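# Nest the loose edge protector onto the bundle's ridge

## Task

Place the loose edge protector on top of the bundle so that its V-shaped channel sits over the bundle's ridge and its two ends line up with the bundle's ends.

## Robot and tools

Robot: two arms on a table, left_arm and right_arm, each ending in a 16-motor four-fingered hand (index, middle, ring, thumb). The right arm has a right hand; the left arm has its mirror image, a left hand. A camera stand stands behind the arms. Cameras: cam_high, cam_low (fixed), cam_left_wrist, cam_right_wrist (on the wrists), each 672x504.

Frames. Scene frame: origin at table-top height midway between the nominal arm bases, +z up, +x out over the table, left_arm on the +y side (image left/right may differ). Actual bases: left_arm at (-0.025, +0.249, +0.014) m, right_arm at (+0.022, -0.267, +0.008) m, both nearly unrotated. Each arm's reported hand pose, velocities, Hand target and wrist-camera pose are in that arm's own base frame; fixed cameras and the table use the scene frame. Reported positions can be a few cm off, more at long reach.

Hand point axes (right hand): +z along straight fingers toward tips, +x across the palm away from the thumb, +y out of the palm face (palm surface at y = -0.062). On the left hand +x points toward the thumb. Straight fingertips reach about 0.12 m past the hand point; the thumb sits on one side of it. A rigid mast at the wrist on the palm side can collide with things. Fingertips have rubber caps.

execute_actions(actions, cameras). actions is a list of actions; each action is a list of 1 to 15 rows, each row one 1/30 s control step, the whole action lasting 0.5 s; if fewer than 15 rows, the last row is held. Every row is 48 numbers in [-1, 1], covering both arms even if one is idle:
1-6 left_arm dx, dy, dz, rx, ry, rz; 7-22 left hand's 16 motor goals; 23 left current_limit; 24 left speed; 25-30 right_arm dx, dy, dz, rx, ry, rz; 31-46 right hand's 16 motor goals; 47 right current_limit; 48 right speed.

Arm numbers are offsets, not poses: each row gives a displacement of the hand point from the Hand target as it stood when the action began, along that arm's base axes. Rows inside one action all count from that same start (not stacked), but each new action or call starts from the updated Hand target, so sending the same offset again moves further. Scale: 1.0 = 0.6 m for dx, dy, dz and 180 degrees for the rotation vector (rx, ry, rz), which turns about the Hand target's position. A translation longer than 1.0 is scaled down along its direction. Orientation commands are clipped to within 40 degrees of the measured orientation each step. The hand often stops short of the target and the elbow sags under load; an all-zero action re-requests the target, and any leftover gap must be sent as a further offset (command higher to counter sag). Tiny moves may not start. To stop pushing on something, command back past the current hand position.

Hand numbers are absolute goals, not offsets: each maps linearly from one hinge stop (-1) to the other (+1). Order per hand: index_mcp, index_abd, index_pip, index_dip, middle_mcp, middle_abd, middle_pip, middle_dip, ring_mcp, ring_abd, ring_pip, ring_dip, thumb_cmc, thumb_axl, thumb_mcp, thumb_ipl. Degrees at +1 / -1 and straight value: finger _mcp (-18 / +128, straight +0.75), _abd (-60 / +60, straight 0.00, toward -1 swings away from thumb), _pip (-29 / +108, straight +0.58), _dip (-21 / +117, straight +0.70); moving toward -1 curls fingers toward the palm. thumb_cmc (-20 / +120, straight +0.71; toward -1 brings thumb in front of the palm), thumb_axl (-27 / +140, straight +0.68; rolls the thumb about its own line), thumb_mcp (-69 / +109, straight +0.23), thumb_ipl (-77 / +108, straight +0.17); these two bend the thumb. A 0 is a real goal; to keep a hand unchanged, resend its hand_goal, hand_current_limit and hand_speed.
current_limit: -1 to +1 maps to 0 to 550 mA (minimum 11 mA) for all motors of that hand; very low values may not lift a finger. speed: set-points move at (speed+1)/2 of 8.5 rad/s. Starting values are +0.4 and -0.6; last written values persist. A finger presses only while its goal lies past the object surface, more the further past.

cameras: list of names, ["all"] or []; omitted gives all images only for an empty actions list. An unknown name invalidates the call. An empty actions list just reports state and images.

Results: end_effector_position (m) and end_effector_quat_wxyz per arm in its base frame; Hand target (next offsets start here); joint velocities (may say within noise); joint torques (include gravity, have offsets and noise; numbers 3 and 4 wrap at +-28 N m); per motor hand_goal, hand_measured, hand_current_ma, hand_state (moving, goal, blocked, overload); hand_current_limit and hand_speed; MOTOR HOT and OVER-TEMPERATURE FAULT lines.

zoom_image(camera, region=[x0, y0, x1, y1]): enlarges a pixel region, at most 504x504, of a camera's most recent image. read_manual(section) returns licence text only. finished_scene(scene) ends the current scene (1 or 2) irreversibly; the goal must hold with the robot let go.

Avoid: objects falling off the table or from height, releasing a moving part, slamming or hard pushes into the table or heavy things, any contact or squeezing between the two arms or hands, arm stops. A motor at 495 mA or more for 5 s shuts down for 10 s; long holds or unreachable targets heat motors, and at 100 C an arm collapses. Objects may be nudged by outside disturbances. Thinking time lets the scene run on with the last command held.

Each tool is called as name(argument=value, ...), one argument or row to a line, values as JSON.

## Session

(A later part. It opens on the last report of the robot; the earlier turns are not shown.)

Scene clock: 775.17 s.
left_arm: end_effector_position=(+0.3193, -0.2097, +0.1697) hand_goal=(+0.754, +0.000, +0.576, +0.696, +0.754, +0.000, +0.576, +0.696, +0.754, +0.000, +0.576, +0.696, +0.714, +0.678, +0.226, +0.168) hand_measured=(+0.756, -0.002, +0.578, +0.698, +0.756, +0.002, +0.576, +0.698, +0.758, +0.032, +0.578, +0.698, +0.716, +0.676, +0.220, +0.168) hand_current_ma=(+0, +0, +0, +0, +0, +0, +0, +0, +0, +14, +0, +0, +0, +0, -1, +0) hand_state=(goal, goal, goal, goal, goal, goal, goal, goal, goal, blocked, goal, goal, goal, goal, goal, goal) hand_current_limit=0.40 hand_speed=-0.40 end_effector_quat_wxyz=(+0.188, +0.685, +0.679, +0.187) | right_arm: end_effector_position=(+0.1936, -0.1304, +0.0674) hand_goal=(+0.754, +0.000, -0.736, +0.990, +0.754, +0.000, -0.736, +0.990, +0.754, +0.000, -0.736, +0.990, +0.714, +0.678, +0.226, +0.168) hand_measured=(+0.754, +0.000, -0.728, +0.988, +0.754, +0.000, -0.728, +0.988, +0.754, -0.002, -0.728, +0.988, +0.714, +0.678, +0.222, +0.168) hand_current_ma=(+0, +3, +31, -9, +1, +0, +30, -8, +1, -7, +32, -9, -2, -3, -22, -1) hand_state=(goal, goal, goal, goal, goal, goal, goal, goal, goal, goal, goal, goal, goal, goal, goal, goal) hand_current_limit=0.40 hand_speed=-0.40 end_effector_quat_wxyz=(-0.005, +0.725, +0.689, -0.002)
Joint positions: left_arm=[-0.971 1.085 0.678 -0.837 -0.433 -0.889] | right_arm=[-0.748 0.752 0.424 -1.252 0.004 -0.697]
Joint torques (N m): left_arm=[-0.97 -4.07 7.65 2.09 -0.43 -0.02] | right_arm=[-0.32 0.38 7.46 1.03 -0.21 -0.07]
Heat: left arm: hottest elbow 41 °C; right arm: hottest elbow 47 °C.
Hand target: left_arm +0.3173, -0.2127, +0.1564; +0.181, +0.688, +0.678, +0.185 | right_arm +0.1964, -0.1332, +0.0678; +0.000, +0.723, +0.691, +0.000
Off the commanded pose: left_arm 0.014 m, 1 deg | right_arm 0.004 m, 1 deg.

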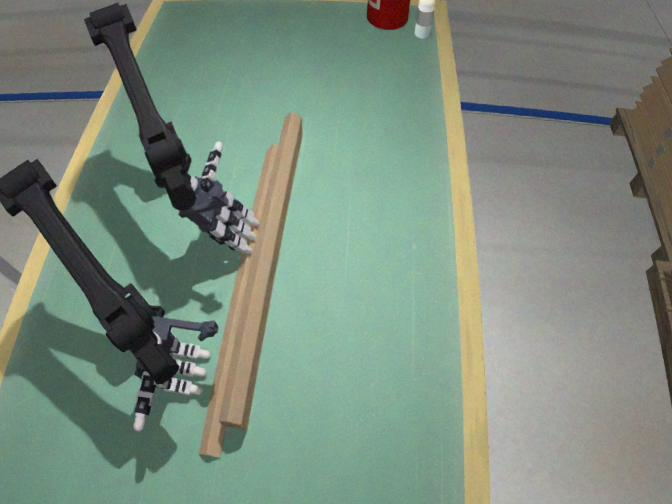

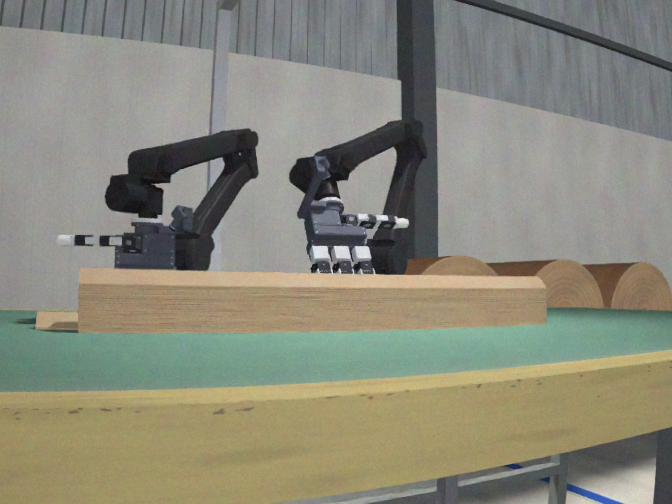

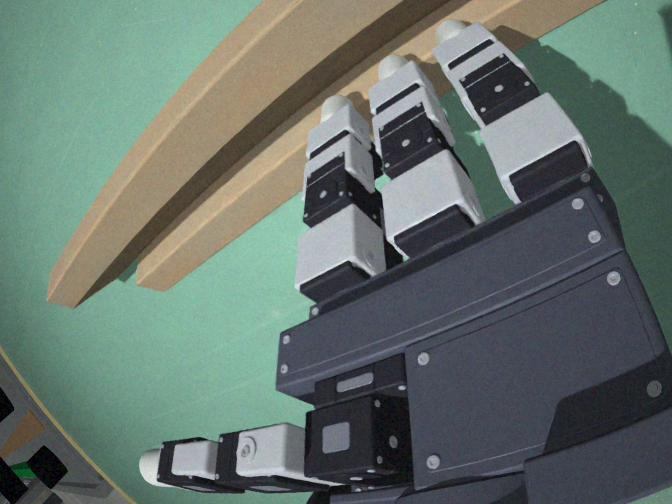

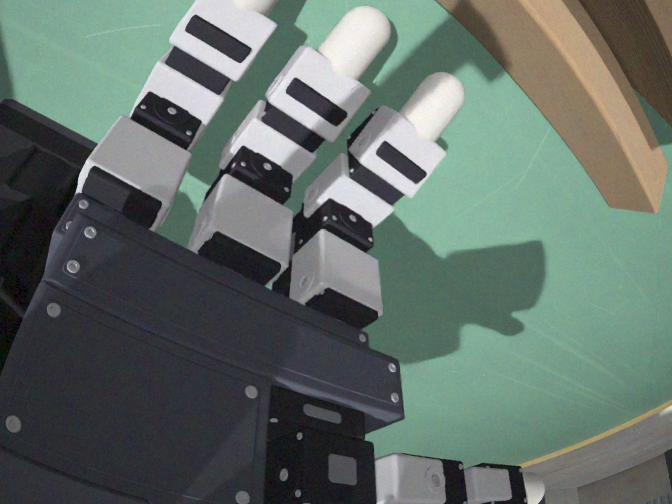

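execute_actions(
  actions=[
    [[-0.02,0,0.015,0,0,0,0.754,0,0.576,0.696,0.754,0,0.576,0.696,0.754,0,0.576,0.696,0.714,0.678,0.226,0.168,0.4,-0.4,0,0,-0.01,0,0,0,0.754,0,-0.737,0.99,0.754,0,-0.737,0.99,0.754,0,-0.737,0.99,0.714,0.678,0.226,0.168,0.4,-0.4]],
  ],
  cameras=["cam_high","cam_left_wrist"],
)

zoom_image(
  camera="cam_high",
  region=[210, 190, 290, 270],
)

zoom_image(
  camera="cam_left_wrist",
  region=[270, 0, 520, 200],
)

Scene clock: 787.60 s.
left_arm: end_effector_position=(+0.3121, -0.2109, +0.1689) hand_goal=(+0.754, +0.000, +0.576, +0.696, +0.754, +0.000, +0.576, +0.696, +0.754, +0.000, +0.576, +0.696, +0.714, +0.678, +0.226, +0.168) hand_measured=(+0.756, -0.002, +0.578, +0.698, +0.756, +0.002, +0.576, +0.698, +0.744, +0.014, +0.570, +0.694, +0.716, +0.676, +0.220, +0.168) hand_current_ma=(+0, +0, +0, +0, +0, +0, +0, +0, -2, +3, -1, +0, +0, +0, -1, +0) hand_state=(goal, goal, goal, goal, goal, goal, goal, goal, goal, goal, goal, goal, goal, goal, goal, goal) hand_current_limit=0.40 hand_speed=-0.40 end_effector_quat_wxyz=(+0.185, +0.683, +0.682, +0.187) | right_arm: end_effector_position=(+0.1950, -0.1316, +0.0632) hand_goal=(+0.754, +0.000, -0.736, +0.990, +0.754, +0.000, -0.736, +0.990, +0.754, +0.000, -0.736, +0.990, +0.714, +0.678, +0.226, +0.168) hand_measured=(+0.754, +0.000, -0.732, +0.988, +0.754, +0.000, -0.730, +0.988, +0.754, -0.002, -0.730, +0.988, +0.714, +0.678, +0.222, +0.168) hand_current_ma=(+0, +3, +18, -9, +1, +0, +22, -8, +1, -7, +27, -9, -2, -3, -22, -1) hand_state=(goal, goal, goal, goal, goal, goal, goal, goal, goal, goal, goal, goal, goal, goal, goal, goal) hand_current_limit=0.40 hand_speed=-0.40 end_effector_quat_wxyz=(-0.002, +0.725, +0.689, -0.002)
Joint positions: left_arm=[-0.997 1.085 0.678 -0.855 -0.443 -0.925] | right_arm=[-0.748 0.762 0.415 -1.229 0.003 -0.697]
Joint torques (N m): left_arm=[-2.02 -6.53 8.23 0.62 -0.48 -0.01] | right_arm=[-0.21 0.56 7.06 1.03 -0.21 -0.07]
Heat: left arm: hottest elbow 40 °C; right arm: hottest elbow 46 °C.
Hand target: left_arm +0.3053, -0.2128, +0.1654; +0.181, +0.688, +0.678, +0.185 | right_arm +0.1964, -0.1331, +0.0617; +0.000, +0.723, +0.691, +0.000
Off the commanded pose: left_arm 0.008 m, 1 deg | right_arm 0.003 m, 0 deg.
Images, in order (width x height): cam_high 672x504, cam_left_wrist 672x504.

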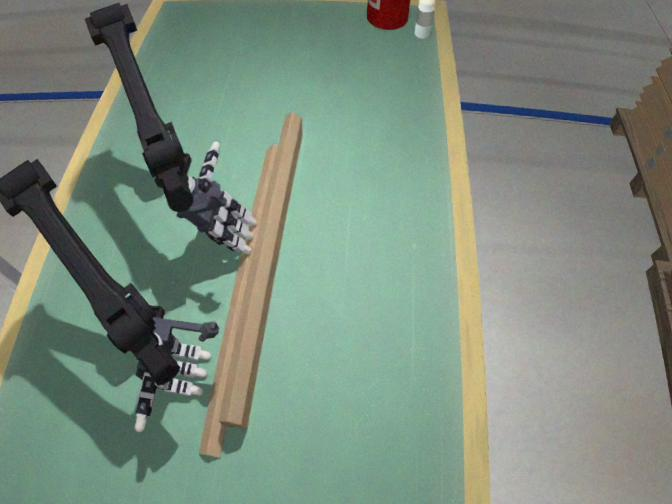

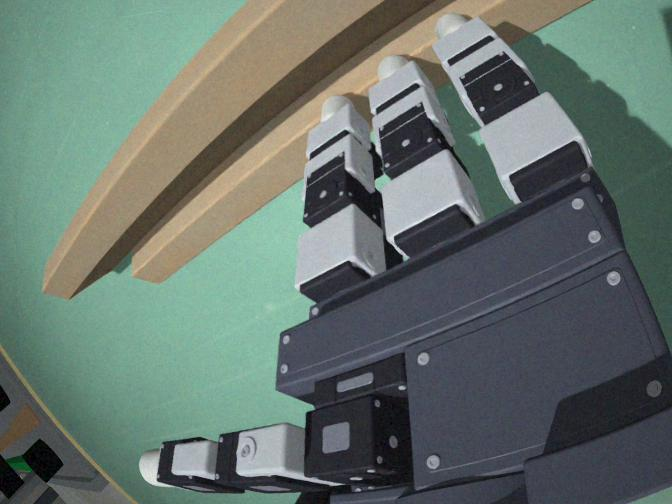

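Scaled by 6.300 from the camera's 672x504 image, which has a finer 960x720 frame.

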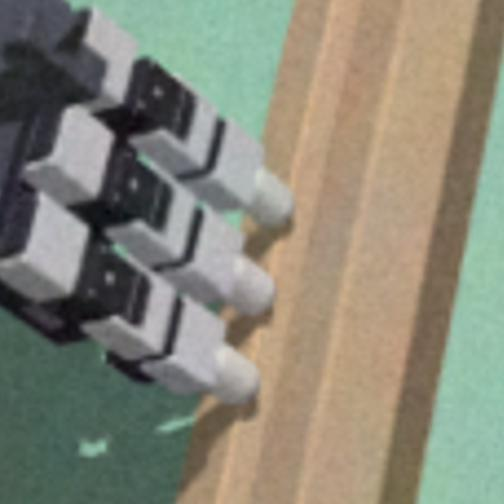

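Scaled by 2.016 from the camera's 672x504 image, which has a finer 960x720 frame.

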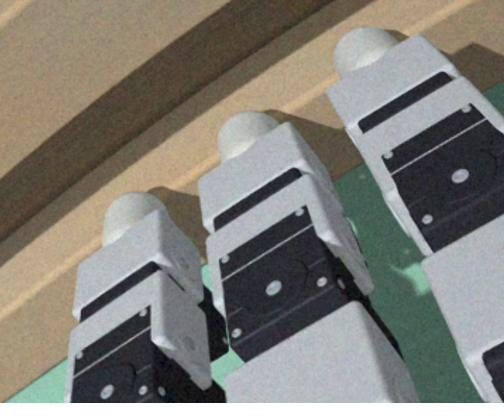

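execute_actions(
  actions=[
    [[-0.01,0,-0.02,0,0,0,0.754,0,0.576,0.696,0.754,0,0.576,0.696,0.754,0,0.576,0.696,0.714,0.678,0.226,0.168,0.6,-0.4,0,0,-0.0,0,0,0,0.754,0,-0.737,0.99,0.754,0,-0.737,0.99,0.754,0,-0.737,0.99,0.714,0.678,0.226,0.168,0.4,-0.4]],
    [[0.03,0,-0.005,0,0,0,0.72,0,0.576,0.696,0.72,0,0.576,0.696,0.72,0,0.576,0.696,0.714,0.678,0.226,0.168,0.6,-0.4,0,0,-0.0,0,0,0,0.754,0,-0.737,0.99,0.754,0,-0.737,0.99,0.754,0,-0.737,0.99,0.714,0.678,0.226,0.168,0.4,-0.4]],
  ],
  cameras=["cam_high","cam_left_wrist","cam_low"],
)

zoom_image(
  camera="cam_high",
  region=[210, 190, 290, 270],
)

zoom_image(
  camera="cam_high",
  region=[180, 370, 270, 470],
)

Scene clock: 793.23 s.
left_arm: end_effector_position=(+0.3091, -0.2121, +0.1643) hand_goal=(+0.720, +0.000, +0.576, +0.696, +0.720, +0.000, +0.576, +0.696, +0.720, +0.000, +0.576, +0.696, +0.714, +0.678, +0.226, +0.168) hand_measured=(+0.734, +0.004, +0.584, +0.700, +0.728, +0.026, +0.580, +0.696, +0.716, +0.034, +0.568, +0.692, +0.716, +0.676, +0.220, +0.168) hand_current_ma=(+4, +0, +1, +0, +1, +10, +0, +0, -1, +16, -1, +0, +0, +0, -1, +0) hand_state=(goal, goal, goal, goal, goal, blocked, goal, goal, goal, blocked, goal, goal, goal, goal, goal, goal) hand_current_limit=0.60 hand_speed=-0.40 end_effector_quat_wxyz=(+0.187, +0.687, +0.676, +0.188) | right_arm: end_effector_position=(+0.1950, -0.1316, +0.0632) hand_goal=(+0.754, +0.000, -0.736, +0.990, +0.754, +0.000, -0.736, +0.990, +0.754, +0.000, -0.736, +0.990, +0.714, +0.678, +0.226, +0.168) hand_measured=(+0.754, +0.000, -0.732, +0.988, +0.754, +0.000, -0.730, +0.988, +0.754, -0.002, -0.730, +0.988, +0.714, +0.678, +0.222, +0.168) hand_current_ma=(+0, +3, +18, -9, +1, +0, +22, -8, +1, -7, +27, -9, -2, -3, -22, -1) hand_state=(goal, goal, goal, goal, goal, goal, goal, goal, goal, goal, goal, goal, goal, goal, goal, goal) hand_current_limit=0.40 hand_speed=-0.40 end_effector_quat_wxyz=(-0.002, +0.725, +0.689, -0.002)
Joint positions: left_arm=[-1.007 1.084 0.661 -0.839 -0.446 -0.92] | right_arm=[-0.748 0.762 0.415 -1.229 0.003 -0.697]
Joint torques (N m): left_arm=[1.79 -3.37 7.95 2.96 0.07 0.33] | right_arm=[-0.32 0.44 7.08 1.03 -0.2 -0.07]
Heat: left arm: hottest elbow 40 °C; right arm: hottest elbow 45 °C.
Hand target: left_arm +0.3172, -0.2127, +0.1503; +0.181, +0.688, +0.678, +0.185 | right_arm +0.1964, -0.1331, +0.0617; +0.000, +0.723, +0.691, +0.000
Off the commanded pose: left_arm 0.016 m, 1 deg | right_arm 0.003 m, 0 deg.
Images, in order (width x height): cam_high 672x504, cam_low 672x504, cam_left_wrist 672x504.

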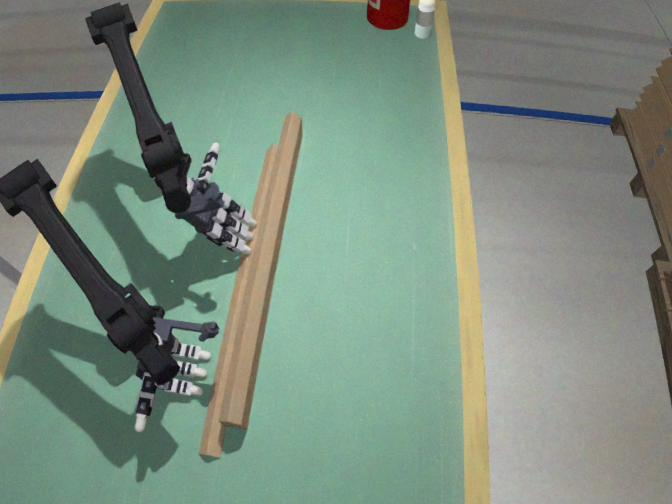

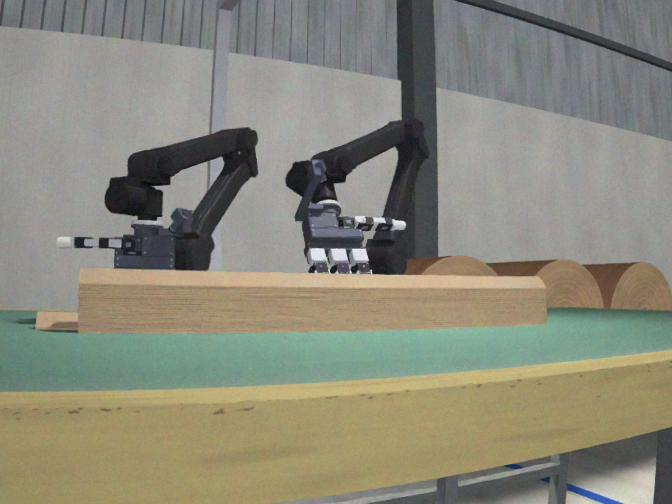

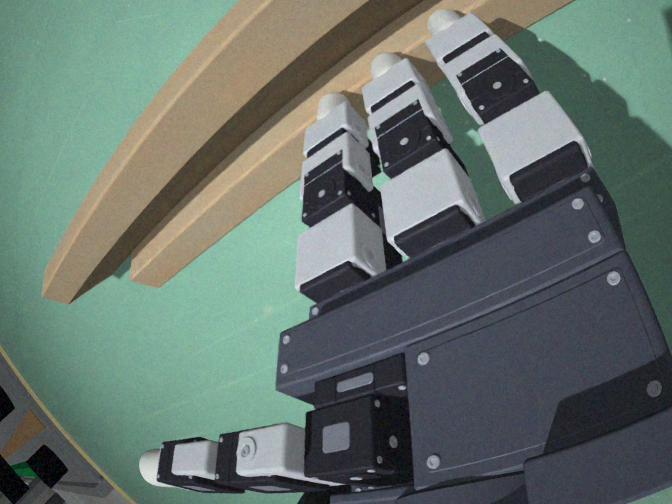

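Scaled by 6.300 from the camera's 672x504 image, which has a finer 960x720 frame.

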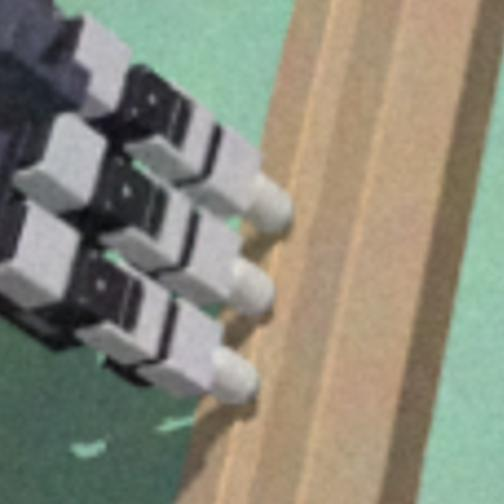

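Scaled by 5.040 from the camera's 672x504 image, which has a finer 960x720 frame.

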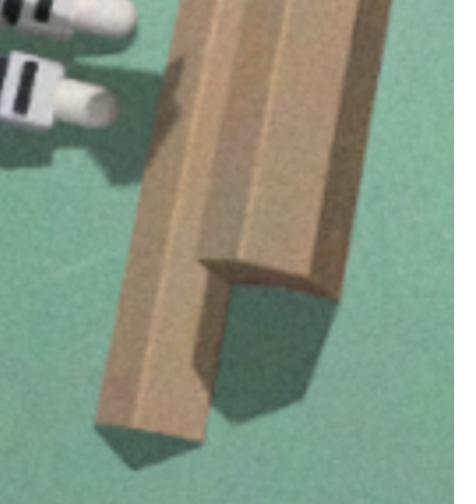

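execute_actions(
  actions=[
    [[0.02,0,0.009,0,0,0,0.70,0,0.576,0.696,0.70,0,0.576,0.696,0.70,0,0.576,0.696,0.714,0.678,0.226,0.168,0.8,-0.4,0,0,-0.0,0,0,0,0.754,0,-0.737,0.99,0.754,0,-0.737,0.99,0.754,0,-0.737,0.99,0.714,0.678,0.226,0.168,0.4,-0.4]],
    [[0.02,0,0.013,0,0,0,0.68,0,0.576,0.696,0.68,0,0.576,0.696,0.68,0,0.576,0.696,0.714,0.678,0.226,0.168,0.8,-0.4,0,0,-0.0,0,0,0,0.754,0,-0.737,0.99,0.754,0,-0.737,0.99,0.754,0,-0.737,0.99,0.714,0.678,0.226,0.168,0.4,-0.4]],
  ],
  cameras=["cam_high","cam_left_wrist"],
)

zoom_image(
  camera="cam_high",
  region=[210, 190, 290, 270],
)

zoom_image(
  camera="cam_high",
  region=[180, 370, 270, 470],
)

Scene clock: 799.03 s.
left_arm: end_effector_position=(+0.3197, -0.2115, +0.1671) hand_goal=(+0.680, +0.000, +0.576, +0.696, +0.680, +0.000, +0.576, +0.696, +0.680, +0.000, +0.576, +0.696, +0.714, +0.678, +0.226, +0.168) hand_measured=(+0.738, +0.010, +0.622, +0.724, +0.736, +0.032, +0.612, +0.712, +0.692, +0.002, +0.578, +0.696, +0.716, +0.676, +0.220, +0.168) hand_current_ma=(+62, +1, +36, +14, +57, +14, +23, +5, +3, +0, +0, +0, +0, +0, -1, +0) hand_state=(blocked, goal, blocked, blocked, blocked, blocked, blocked, goal, goal, goal, goal, goal, goal, goal, goal, goal) hand_current_limit=0.80 hand_speed=-0.40 end_effector_quat_wxyz=(+0.183, +0.696, +0.671, +0.178) | right_arm: end_effector_position=(+0.1950, -0.1316, +0.0632) hand_goal=(+0.754, +0.000, -0.736, +0.990, +0.754, +0.000, -0.736, +0.990, +0.754, +0.000, -0.736, +0.990, +0.714, +0.678, +0.226, +0.168) hand_measured=(+0.754, +0.000, -0.732, +0.988, +0.754, +0.000, -0.730, +0.988, +0.754, -0.002, -0.730, +0.988, +0.714, +0.678, +0.222, +0.168) hand_current_ma=(+0, +3, +18, -9, +1, +0, +22, -8, +1, -7, +27, -9, -2, -3, -22, -1) hand_state=(goal, goal, goal, goal, goal, goal, goal, goal, goal, goal, goal, goal, goal, goal, goal, goal) hand_current_limit=0.40 hand_speed=-0.40 end_effector_quat_wxyz=(-0.002, +0.725, +0.689, -0.002)
Joint positions: left_arm=[-0.96 1.081 0.677 -0.839 -0.405 -0.855] | right_arm=[-0.748 0.762 0.415 -1.229 0.003 -0.697]
Joint torques (N m): left_arm=[3.6 -1.85 11.08 2.89 -0.69 0.31] | right_arm=[-0.38 0.56 7.09 1.05 -0.21 -0.07]
Heat: left arm: hottest elbow 40 °C; right arm: hottest elbow 44 °C.
Hand target: left_arm +0.3413, -0.2127, +0.1636; +0.181, +0.688, +0.678, +0.185 | right_arm +0.1964, -0.1331, +0.0617; +0.000, +0.723, +0.691, +0.000
Off the commanded pose: left_arm 0.022 m, 2 deg | right_arm 0.003 m, 0 deg.
Images, in order (width x height): cam_high 672x504, cam_left_wrist 672x504.

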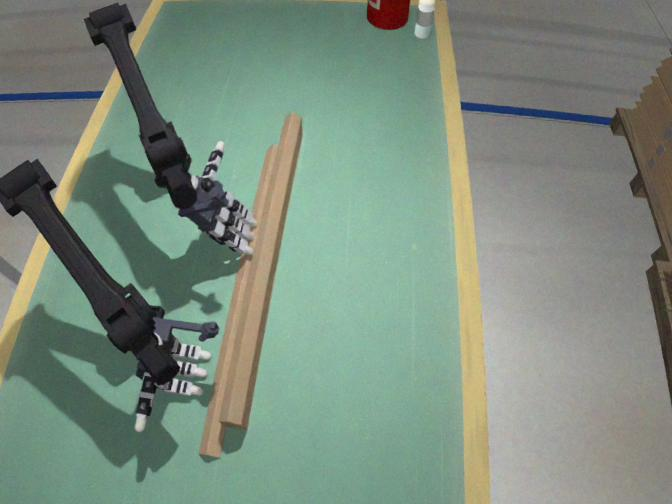

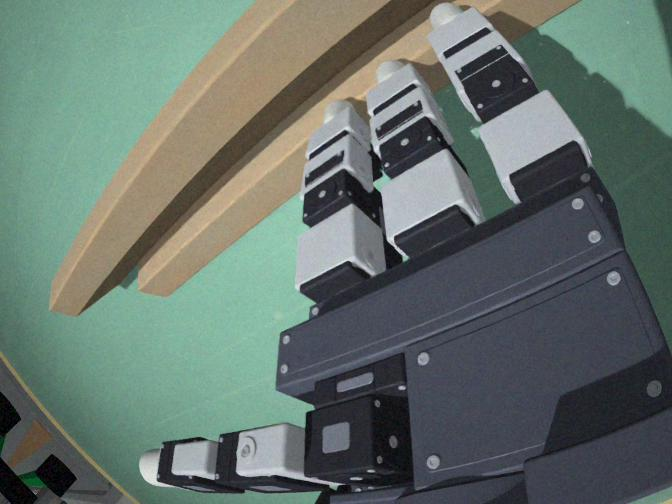

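Scaled by 6.300 from the camera's 672x504 image, which has a finer 960x720 frame.

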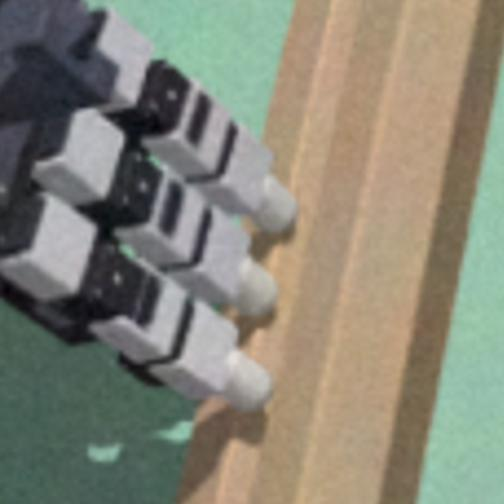

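Scaled by 5.040 from the camera's 672x504 image, which has a finer 960x720 frame.

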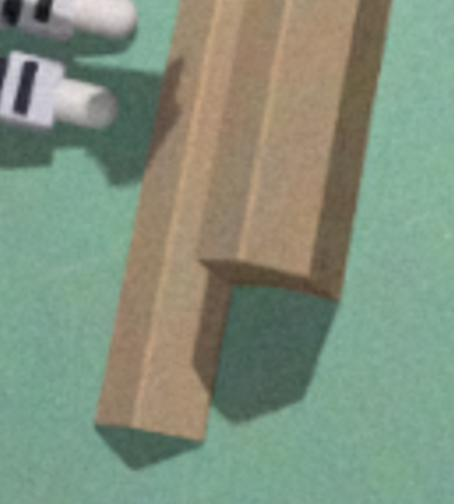

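execute_actions(
  actions=[
    [[0.025,0,0.01,0,0,0,0.62,0,0.576,0.696,0.62,0,0.576,0.696,0.754,0,0.576,0.696,0.714,0.678,0.226,0.168,0.9,-0.4,0,0,-0.0,0,0,0,0.754,0,-0.737,0.99,0.754,0,-0.737,0.99,0.754,0,-0.737,0.99,0.714,0.678,0.226,0.168,0.4,-0.4]],
    [[0.02,0,0.01,0,0,0,0.55,0,0.55,0.68,0.55,0,0.55,0.68,0.754,0,0.576,0.696,0.714,0.678,0.226,0.168,0.9,-0.4,0,0,-0.0,0,0,0,0.754,0,-0.737,0.99,0.754,0,-0.737,0.99,0.754,0,-0.737,0.99,0.714,0.678,0.226,0.168,0.4,-0.4]],
  ],
  cameras=["cam_high","cam_left_wrist"],
)

zoom_image(
  camera="cam_high",
  region=[210, 190, 290, 270],
)

zoom_image(
  camera="cam_high",
  region=[180, 370, 270, 470],
)

Scene clock: 804.63 s.
left_arm: end_effector_position=(+0.3388, -0.2111, +0.1685) hand_goal=(+0.550, +0.000, +0.550, +0.680, +0.550, +0.000, +0.550, +0.680, +0.754, +0.000, +0.576, +0.696, +0.714, +0.678, +0.226, +0.168) hand_measured=(+0.642, -0.002, +0.608, +0.716, +0.724, +0.020, +0.642, +0.728, +0.752, +0.000, +0.576, +0.696, +0.716, +0.676, +0.220, +0.168) hand_current_ma=(+150, +0, +53, +21, +508, +6, +134, +37, +0, +0, +0, +0, +0, +0, -1, +0) hand_state=(blocked, goal, blocked, blocked, blocked, blocked, blocked, blocked, goal, goal, goal, goal, goal, goal, goal, goal) hand_current_limit=0.90 hand_speed=-0.40 end_effector_quat_wxyz=(+0.168, +0.703, +0.671, +0.168) | right_arm: end_effector_position=(+0.1950, -0.1316, +0.0632) hand_goal=(+0.754, +0.000, -0.736, +0.990, +0.754, +0.000, -0.736, +0.990, +0.754, +0.000, -0.736, +0.990, +0.714, +0.678, +0.226, +0.168) hand_measured=(+0.754, +0.000, -0.732, +0.988, +0.754, +0.000, -0.730, +0.988, +0.754, -0.002, -0.730, +0.988, +0.714, +0.678, +0.222, +0.168) hand_current_ma=(+0, +3, +18, -9, +1, +0, +22, -8, +1, -7, +27, -9, -2, -3, -22, -1) hand_state=(goal, goal, goal, goal, goal, goal, goal, goal, goal, goal, goal, goal, goal, goal, goal, goal) hand_current_limit=0.40 hand_speed=-0.40 end_effector_quat_wxyz=(-0.002, +0.725, +0.689, -0.002)
Joint positions: left_arm=[-0.895 1.115 0.719 -0.851 -0.361 -0.789] | right_arm=[-0.748 0.762 0.415 -1.229 0.003 -0.697]
Joint torques (N m): left_arm=[3.72 -2.73 12.16 3.45 -1.53 0.37] | right_arm=[-0.26 0.5 7.09 1.03 -0.21 -0.07]
Heat: left arm: hottest elbow 40 °C; right arm: hottest elbow 44 °C.
Hand target: left_arm +0.3682, -0.2126, +0.1755; +0.181, +0.688, +0.678, +0.185 | right_arm +0.1964, -0.1331, +0.0617; +0.000, +0.723, +0.691, +0.000
Off the commanded pose: left_arm 0.030 m, 3 deg | right_arm 0.003 m, 0 deg.
Images, in order (width x height): cam_high 672x504, cam_left_wrist 672x504.

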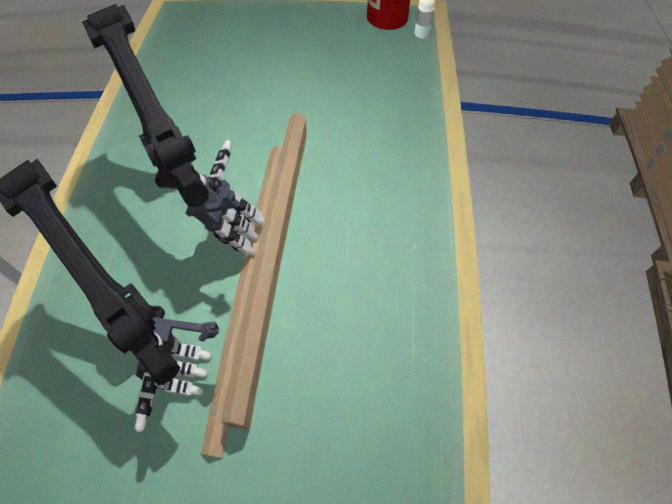

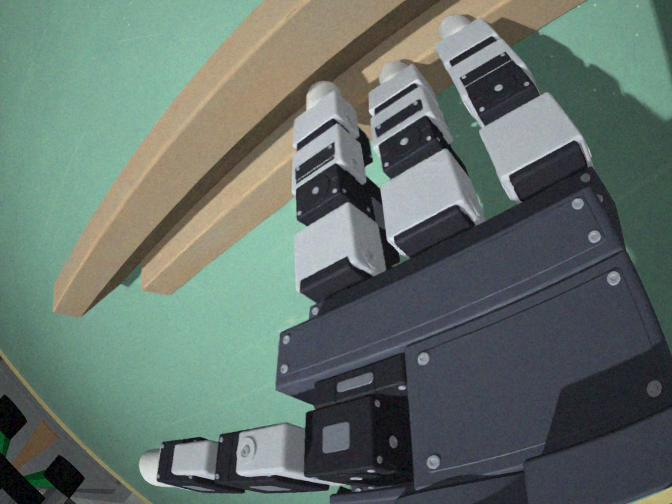

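Scaled by 6.300 from the camera's 672x504 image, which has a finer 960x720 frame.

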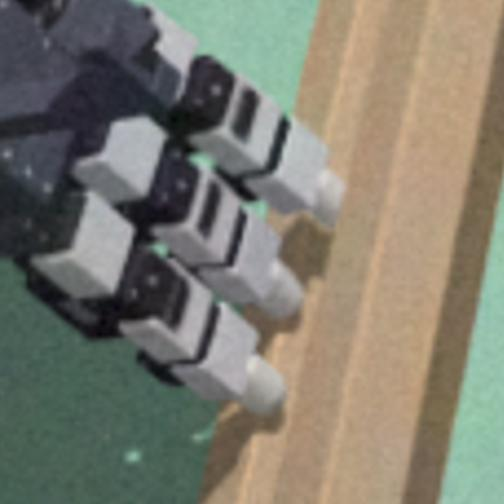

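Scaled by 5.040 from the camera's 672x504 image, which has a finer 960x720 frame.

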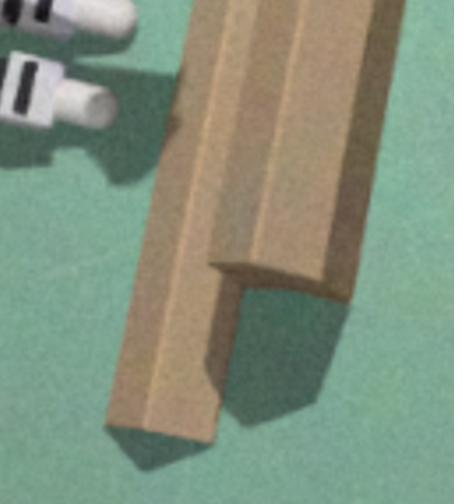

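execute_actions(
  actions=[
    [[-0.04,0,0.03,0,0,0,0.754,0,0.576,0.696,0.754,0,0.576,0.696,0.754,0,0.576,0.696,0.714,0.678,0.226,0.168,0.4,-0.4,0,0,-0.0,0,0,0,0.754,0,-0.737,0.99,0.754,0,-0.737,0.99,0.754,0,-0.737,0.99,0.714,0.678,0.226,0.168,0.4,-0.4]],
    [[-0.06,0,0.02,0,0,0,0.754,0,0.576,0.696,0.754,0,0.576,0.696,0.754,0,0.576,0.696,0.714,0.678,0.226,0.168,0.4,-0.4,0,0,-0.0,0,0,0,0.754,0,-0.737,0.99,0.754,0,-0.737,0.99,0.754,0,-0.737,0.99,0.714,0.678,0.226,0.168,0.4,-0.4]],
  ],
  cameras=["cam_high"],
)

zoom_image(
  camera="cam_high",
  region=[200, 100, 320, 240],
)

Scene clock: 852.70 s.
left_arm: end_effector_position=(+0.3076, -0.2037, +0.1907) hand_goal=(+0.754, +0.000, +0.576, +0.696, +0.754, +0.000, +0.576, +0.696, +0.754, +0.000, +0.576, +0.696, +0.714, +0.678, +0.226, +0.168) hand_measured=(+0.756, -0.002, +0.580, +0.698, +0.764, -0.004, +0.580, +0.698, +0.760, +0.000, +0.580, +0.698, +0.716, +0.676, +0.220, +0.168) hand_current_ma=(+0, +0, +0, +0, +2, +0, +0, +0, +1, +0, +0, +0, +0, +0, -1, +0) hand_state=(goal, goal, goal, goal, goal, goal, goal, goal, goal, goal, goal, goal, goal, goal, goal, goal) hand_current_limit=0.40 hand_speed=-0.40 end_effector_quat_wxyz=(+0.165, +0.691, +0.678, +0.189) | right_arm: end_effector_position=(+0.1950, -0.1316, +0.0632) hand_goal=(+0.754, +0.000, -0.736, +0.990, +0.754, +0.000, -0.736, +0.990, +0.754, +0.000, -0.736, +0.990, +0.714, +0.678, +0.226, +0.168) hand_measured=(+0.754, +0.000, -0.732, +0.988, +0.754, +0.000, -0.730, +0.988, +0.754, -0.002, -0.730, +0.988, +0.714, +0.678, +0.222, +0.168) hand_current_ma=(+0, +3, +18, -9, +1, +0, +22, -8, +1, -7, +27, -9, -2, -3, -22, -1) hand_state=(goal, goal, goal, goal, goal, goal, goal, goal, goal, goal, goal, goal, goal, goal, goal, goal) hand_current_limit=0.40 hand_speed=-0.40 end_effector_quat_wxyz=(-0.002, +0.725, +0.689, -0.002)
Joint positions: left_arm=[-0.992 1.046 0.725 -0.979 -0.434 -0.912] | right_arm=[-0.748 0.762 0.415 -1.229 0.003 -0.697]
Joint torques (N m): left_arm=[-1.49 -6.71 11.78 0.57 -0.67 -0.03] | right_arm=[-0.32 0.56 7.09 1.05 -0.21 -0.07]
Heat: left arm: hottest elbow 43 °C; right arm: hottest elbow 41 °C.
Hand target: left_arm +0.3082, -0.2127, +0.2055; +0.181, +0.688, +0.678, +0.185 | right_arm +0.1964, -0.1331, +0.0617; +0.000, +0.723, +0.691, +0.000
Off the commanded pose: left_arm 0.017 m, 2 deg | right_arm 0.003 m, 0 deg.
HAND FAULT: one or more motors of the hand drew too much current for too long and shut down. This happened 3 times since the last result. The arm does not stop for it. Each such motor holds nothing for 10 seconds from its own shutdown, also while the arm is stopped by a fault of its own. Then it runs to the goal last written, under the current limit last written. A HAND FAULT can take a little off the scene's score.
Images, in order (width x height): cam_high 672x504.

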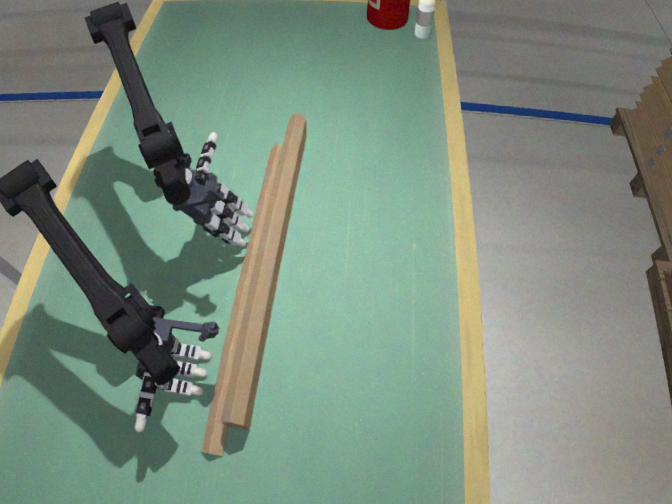

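Scaled by 3.600 from the camera's 672x504 image, which has a finer 960x720 frame.

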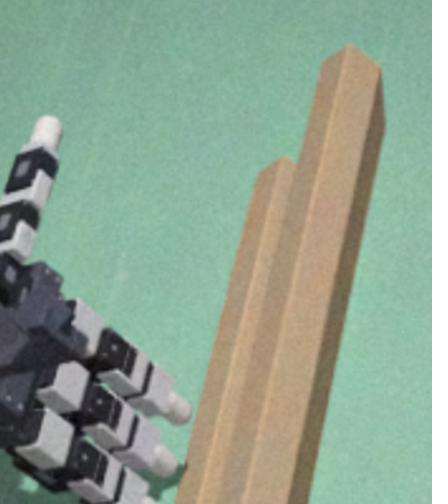

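execute_actions(
  actions=[
    [[0.005,0.136,0.02,0.0206,0.029,-0.0772,0.754,0,0.576,0.696,0.6,0,0.576,0.696,0.6,0,0.576,0.696,0.714,0.678,0.226,0.168,0.4,-0.4,0,0,-0.0,0,0,0,0.754,0,-0.737,0.99,0.754,0,-0.737,0.99,0.754,0,-0.737,0.99,0.714,0.678,0.226,0.168,0.4,-0.4]],
    [[0.005,0.136,-0.02,0.0206,0.029,-0.0772,0.5,-0.1,0.576,0.696,0.3,-0.1,0.576,0.696,0.3,-0.1,0.576,0.696,0.714,0.678,0.226,0.168,0.4,-0.4,0,0,-0.0,0,0,0,0.754,0,-0.737,0.99,0.754,0,-0.737,0.99,0.754,0,-0.737,0.99,0.714,0.678,0.226,0.168,0.4,-0.4]],
    [[0.005,0.136,-0.02,0.0206,0.029,-0.0772,0.2,-0.25,0.576,0.696,-0.2,-0.25,0.576,0.696,-0.2,-0.25,0.576,0.696,0.714,0.678,0.226,0.168,0.4,-0.4,0,0,-0.0,0,0,0,0.754,0,-0.737,0.99,0.754,0,-0.737,0.99,0.754,0,-0.737,0.99,0.714,0.678,0.226,0.168,0.4,-0.4]],
    [[0.005,0.136,-0.03,0.0206,0.029,-0.0772,-0.068,-0.356,0.576,0.696,-0.548,-0.356,0.576,0.696,-0.548,-0.356,0.576,0.696,0.714,0.678,0.226,0.168,0.4,-0.4,0,0,-0.0,0,0,0,0.754,0,-0.737,0.99,0.754,0,-0.737,0.99,0.754,0,-0.737,0.99,0.714,0.678,0.226,0.168,0.4,-0.4]],
    [[0.005,0.136,-0.04,0.0206,0.029,-0.0772,-0.068,-0.356,0.576,0.696,-0.548,-0.356,0.576,0.696,-0.548,-0.356,0.576,0.696,0.714,0.678,0.226,0.168,0.4,-0.4,0,0,-0.0,0,0,0,0.754,0,-0.737,0.99,0.754,0,-0.737,0.99,0.754,0,-0.737,0.99,0.714,0.678,0.226,0.168,0.4,-0.4]],
  ],
  cameras=["all"],
)

zoom_image(
  camera="cam_high",
  region=[200, 60, 340, 200],
)

Scene clock: 891.20 s.
left_arm: end_effector_position=(+0.3114, +0.1849, +0.1364) hand_goal=(-0.068, -0.356, +0.576, +0.696, -0.548, -0.356, +0.576, +0.696, -0.548, -0.356, +0.576, +0.696, +0.714, +0.678, +0.226, +0.168) hand_measured=(-0.056, -0.352, +0.580, +0.698, -0.524, -0.354, +0.580, +0.698, -0.526, -0.354, +0.580, +0.698, +0.714, +0.676, +0.220, +0.168) hand_current_ma=(+3, +0, +0, +0, +11, +0, +0, +0, +9, +0, +0, +0, +0, +0, -1, +0) hand_state=(goal, goal, goal, goal, blocked, goal, goal, goal, blocked, goal, goal, goal, goal, goal, goal, goal) hand_current_limit=0.40 hand_speed=-0.40 end_effector_quat_wxyz=(+0.007, +0.986, +0.164, -0.014) | right_arm: end_effector_position=(+0.1950, -0.1316, +0.0632) hand_goal=(+0.754, +0.000, -0.736, +0.990, +0.754, +0.000, -0.736, +0.990, +0.754, +0.000, -0.736, +0.990, +0.714, +0.678, +0.226, +0.168) hand_measured=(+0.754, +0.000, -0.732, +0.988, +0.754, +0.000, -0.730, +0.988, +0.754, -0.002, -0.730, +0.988, +0.714, +0.678, +0.222, +0.168) hand_current_ma=(+0, +3, +18, -9, +1, +0, +22, -8, +1, -7, +27, -9, -2, -3, -22, -1) hand_state=(goal, goal, goal, goal, goal, goal, goal, goal, goal, goal, goal, goal, goal, goal, goal, goal) hand_current_limit=0.40 hand_speed=-0.40 end_effector_quat_wxyz=(-0.002, +0.725, +0.689, -0.002)
Joint positions: left_arm=[0.776 1.381 1.029 -1.25 -0.005 2.016] | right_arm=[-0.748 0.762 0.415 -1.229 0.003 -0.697]
Joint torques (N m): left_arm=[-0.15 -10.23 12.88 -0.31 0.46 0.16] | right_arm=[-0.38 0.5 7.09 1.06 -0.21 -0.07]
Heat: left arm: hottest elbow 42 °C; right arm: hottest elbow 41 °C.
Hand target: left_arm +0.3233, +0.1954, +0.1516; +0.000, +0.988, +0.156, +0.000 | right_arm +0.1964, -0.1331, +0.0617; +0.000, +0.723, +0.691, +0.000
Off the commanded pose: left_arm 0.022 m, 2 deg | right_arm 0.003 m, 0 deg.

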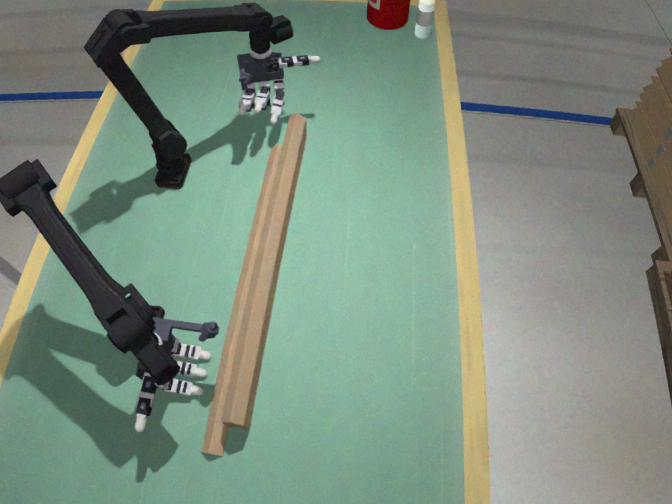

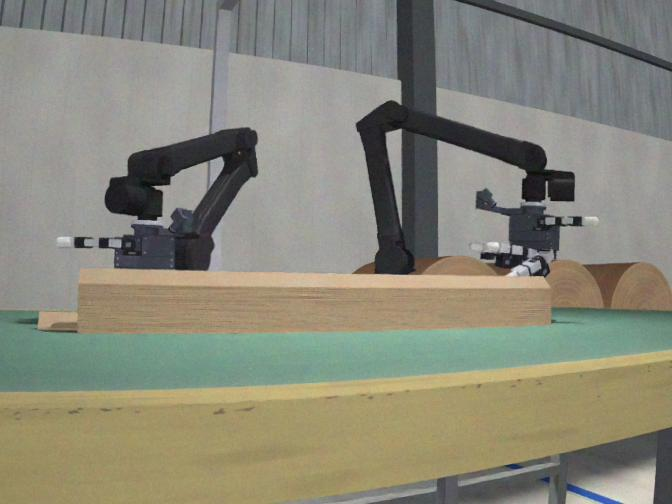

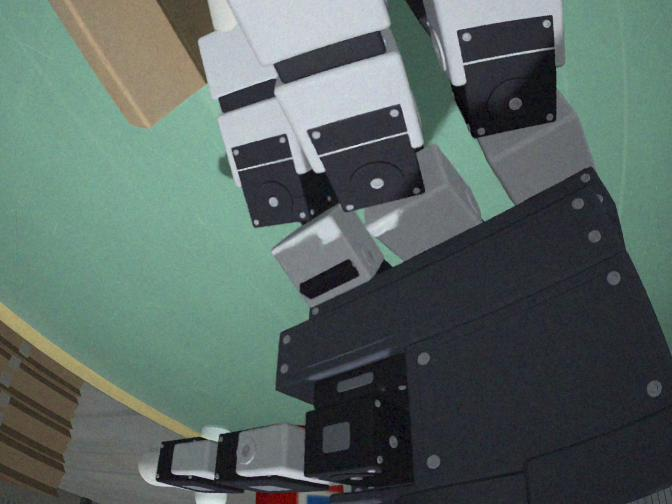

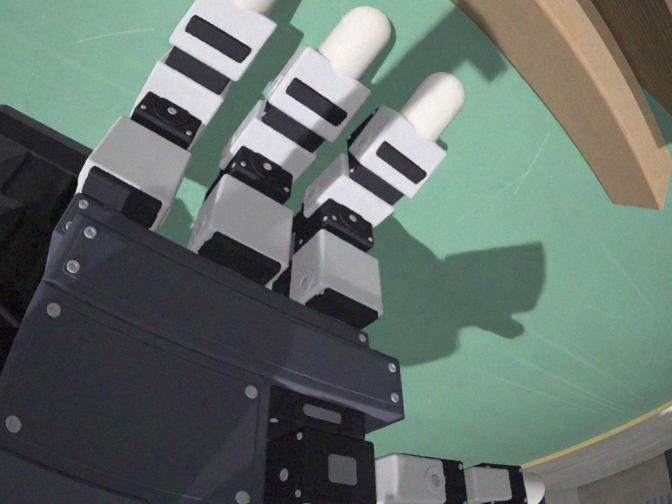

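Scaled by 3.600 from the camera's 672x504 image, which has a finer 960x720 frame.

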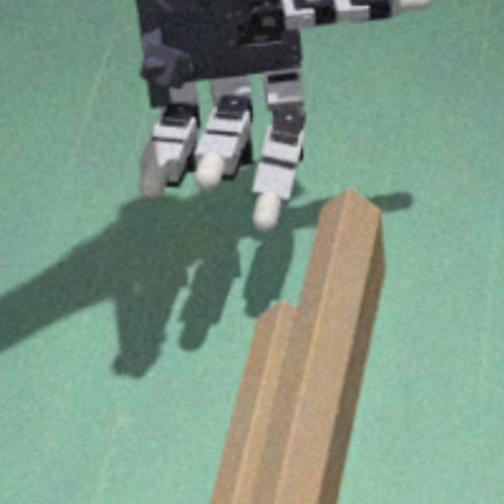

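execute_actions(
  actions=[
    [[0.03,0.03,-0.06,0,0,0,-0.068,-0.356,0.576,0.696,-0.548,-0.356,0.576,0.696,-0.548,-0.356,0.576,0.696,0.714,0.678,0.226,0.168,0.4,-0.4,0,0,-0.0,0,0,0,0.754,0,-0.737,0.99,0.754,0,-0.737,0.99,0.754,0,-0.737,0.99,0.714,0.678,0.226,0.168,0.4,-0.4]],
    [[0,0,-0.05,0,0,0,-0.068,-0.356,0.576,0.696,-0.548,-0.356,0.576,0.696,-0.548,-0.356,0.576,0.696,0.714,0.678,0.226,0.168,0.4,-0.4,0,0,-0.0,0,0,0,0.754,0,-0.737,0.99,0.754,0,-0.737,0.99,0.754,0,-0.737,0.99,0.714,0.678,0.226,0.168,0.4,-0.4]],
  ],
  cameras=["cam_high","cam_low","cam_left_wrist"],
)

zoom_image(
  camera="cam_high",
  region=[220, 90, 320, 190],
)

zoom_image(
  camera="cam_low",
  region=[440, 220, 620, 340],
)

Scene clock: 899.90 s.
left_arm: end_effector_position=(+0.3361, +0.2098, +0.0879) hand_goal=(-0.068, -0.356, +0.576, +0.696, -0.548, -0.356, +0.576, +0.696, -0.548, -0.356, +0.576, +0.696, +0.714, +0.678, +0.226, +0.168) hand_measured=(-0.056, -0.378, +0.580, +0.698, -0.526, -0.354, +0.580, +0.698, -0.526, -0.354, +0.580, +0.698, +0.714, +0.676, +0.220, +0.168) hand_current_ma=(+3, -6, +0, +0, +10, +0, +0, +0, +9, +0, +0, +0, +0, +0, -1, +0) hand_state=(goal, blocked, goal, goal, blocked, goal, goal, goal, blocked, goal, goal, goal, goal, goal, goal, goal) hand_current_limit=0.40 hand_speed=-0.40 end_effector_quat_wxyz=(+0.001, +0.988, +0.156, -0.007) | right_arm: end_effector_position=(+0.1950, -0.1316, +0.0632) hand_goal=(+0.754, +0.000, -0.736, +0.990, +0.754, +0.000, -0.736, +0.990, +0.754, +0.000, -0.736, +0.990, +0.714, +0.678, +0.226, +0.168) hand_measured=(+0.754, +0.000, -0.732, +0.988, +0.754, +0.000, -0.730, +0.988, +0.754, -0.002, -0.730, +0.988, +0.714, +0.678, +0.222, +0.168) hand_current_ma=(+0, +3, +18, -9, +1, +0, +22, -8, +1, -7, +27, -9, -2, -3, -22, -1) hand_state=(goal, goal, goal, goal, goal, goal, goal, goal, goal, goal, goal, goal, goal, goal, goal, goal) hand_current_limit=0.40 hand_speed=-0.40 end_effector_quat_wxyz=(-0.002, +0.725, +0.689, -0.002)
Joint positions: left_arm=[0.776 1.516 1.036 -1.103 -0.006 2.034] | right_arm=[-0.748 0.762 0.415 -1.229 0.003 -0.697]
Joint torques (N m): left_arm=[-0.21 -11.87 8.16 0.99 0.59 0.07] | right_arm=[-0.38 0.5 7.1 1.06 -0.2 -0.07]
Heat: left arm: hottest elbow 43 °C; right arm: hottest elbow 40 °C.
Hand target: left_arm +0.3413, +0.2134, +0.0856; +0.000, +0.988, +0.156, +0.000 | right_arm +0.1964, -0.1331, +0.0617; +0.000, +0.723, +0.691, +0.000
Off the commanded pose: left_arm 0.007 m, 1 deg | right_arm 0.003 m, 0 deg.
Images, in order (width x height): cam_high 672x504, cam_low 672x504, cam_left_wrist 672x504.

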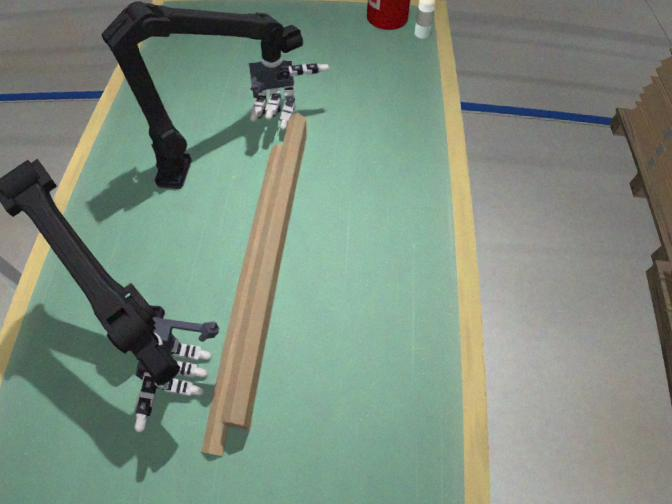

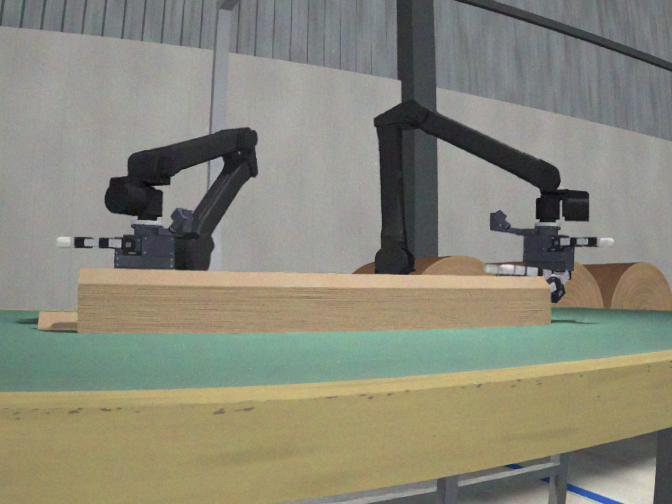

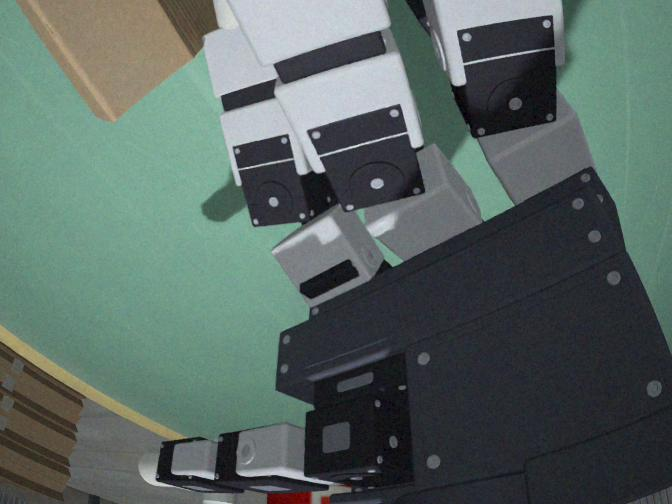

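Scaled by 5.040 from the camera's 672x504 image, which has a finer 960x720 frame.

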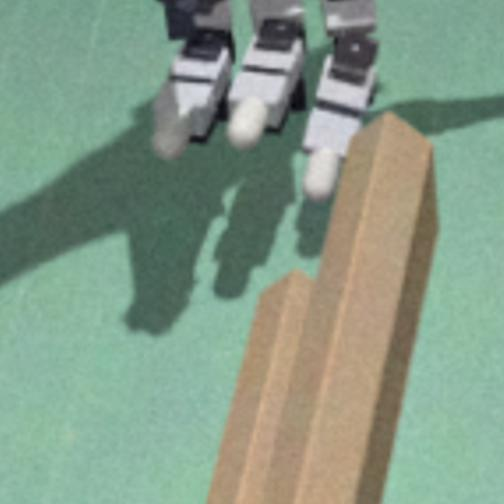

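Scaled by 2.800 from the camera's 672x504 image, which has a finer 960x720 frame.

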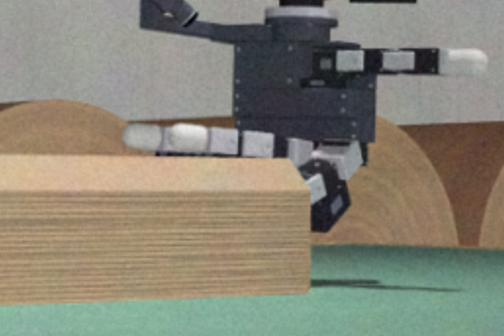

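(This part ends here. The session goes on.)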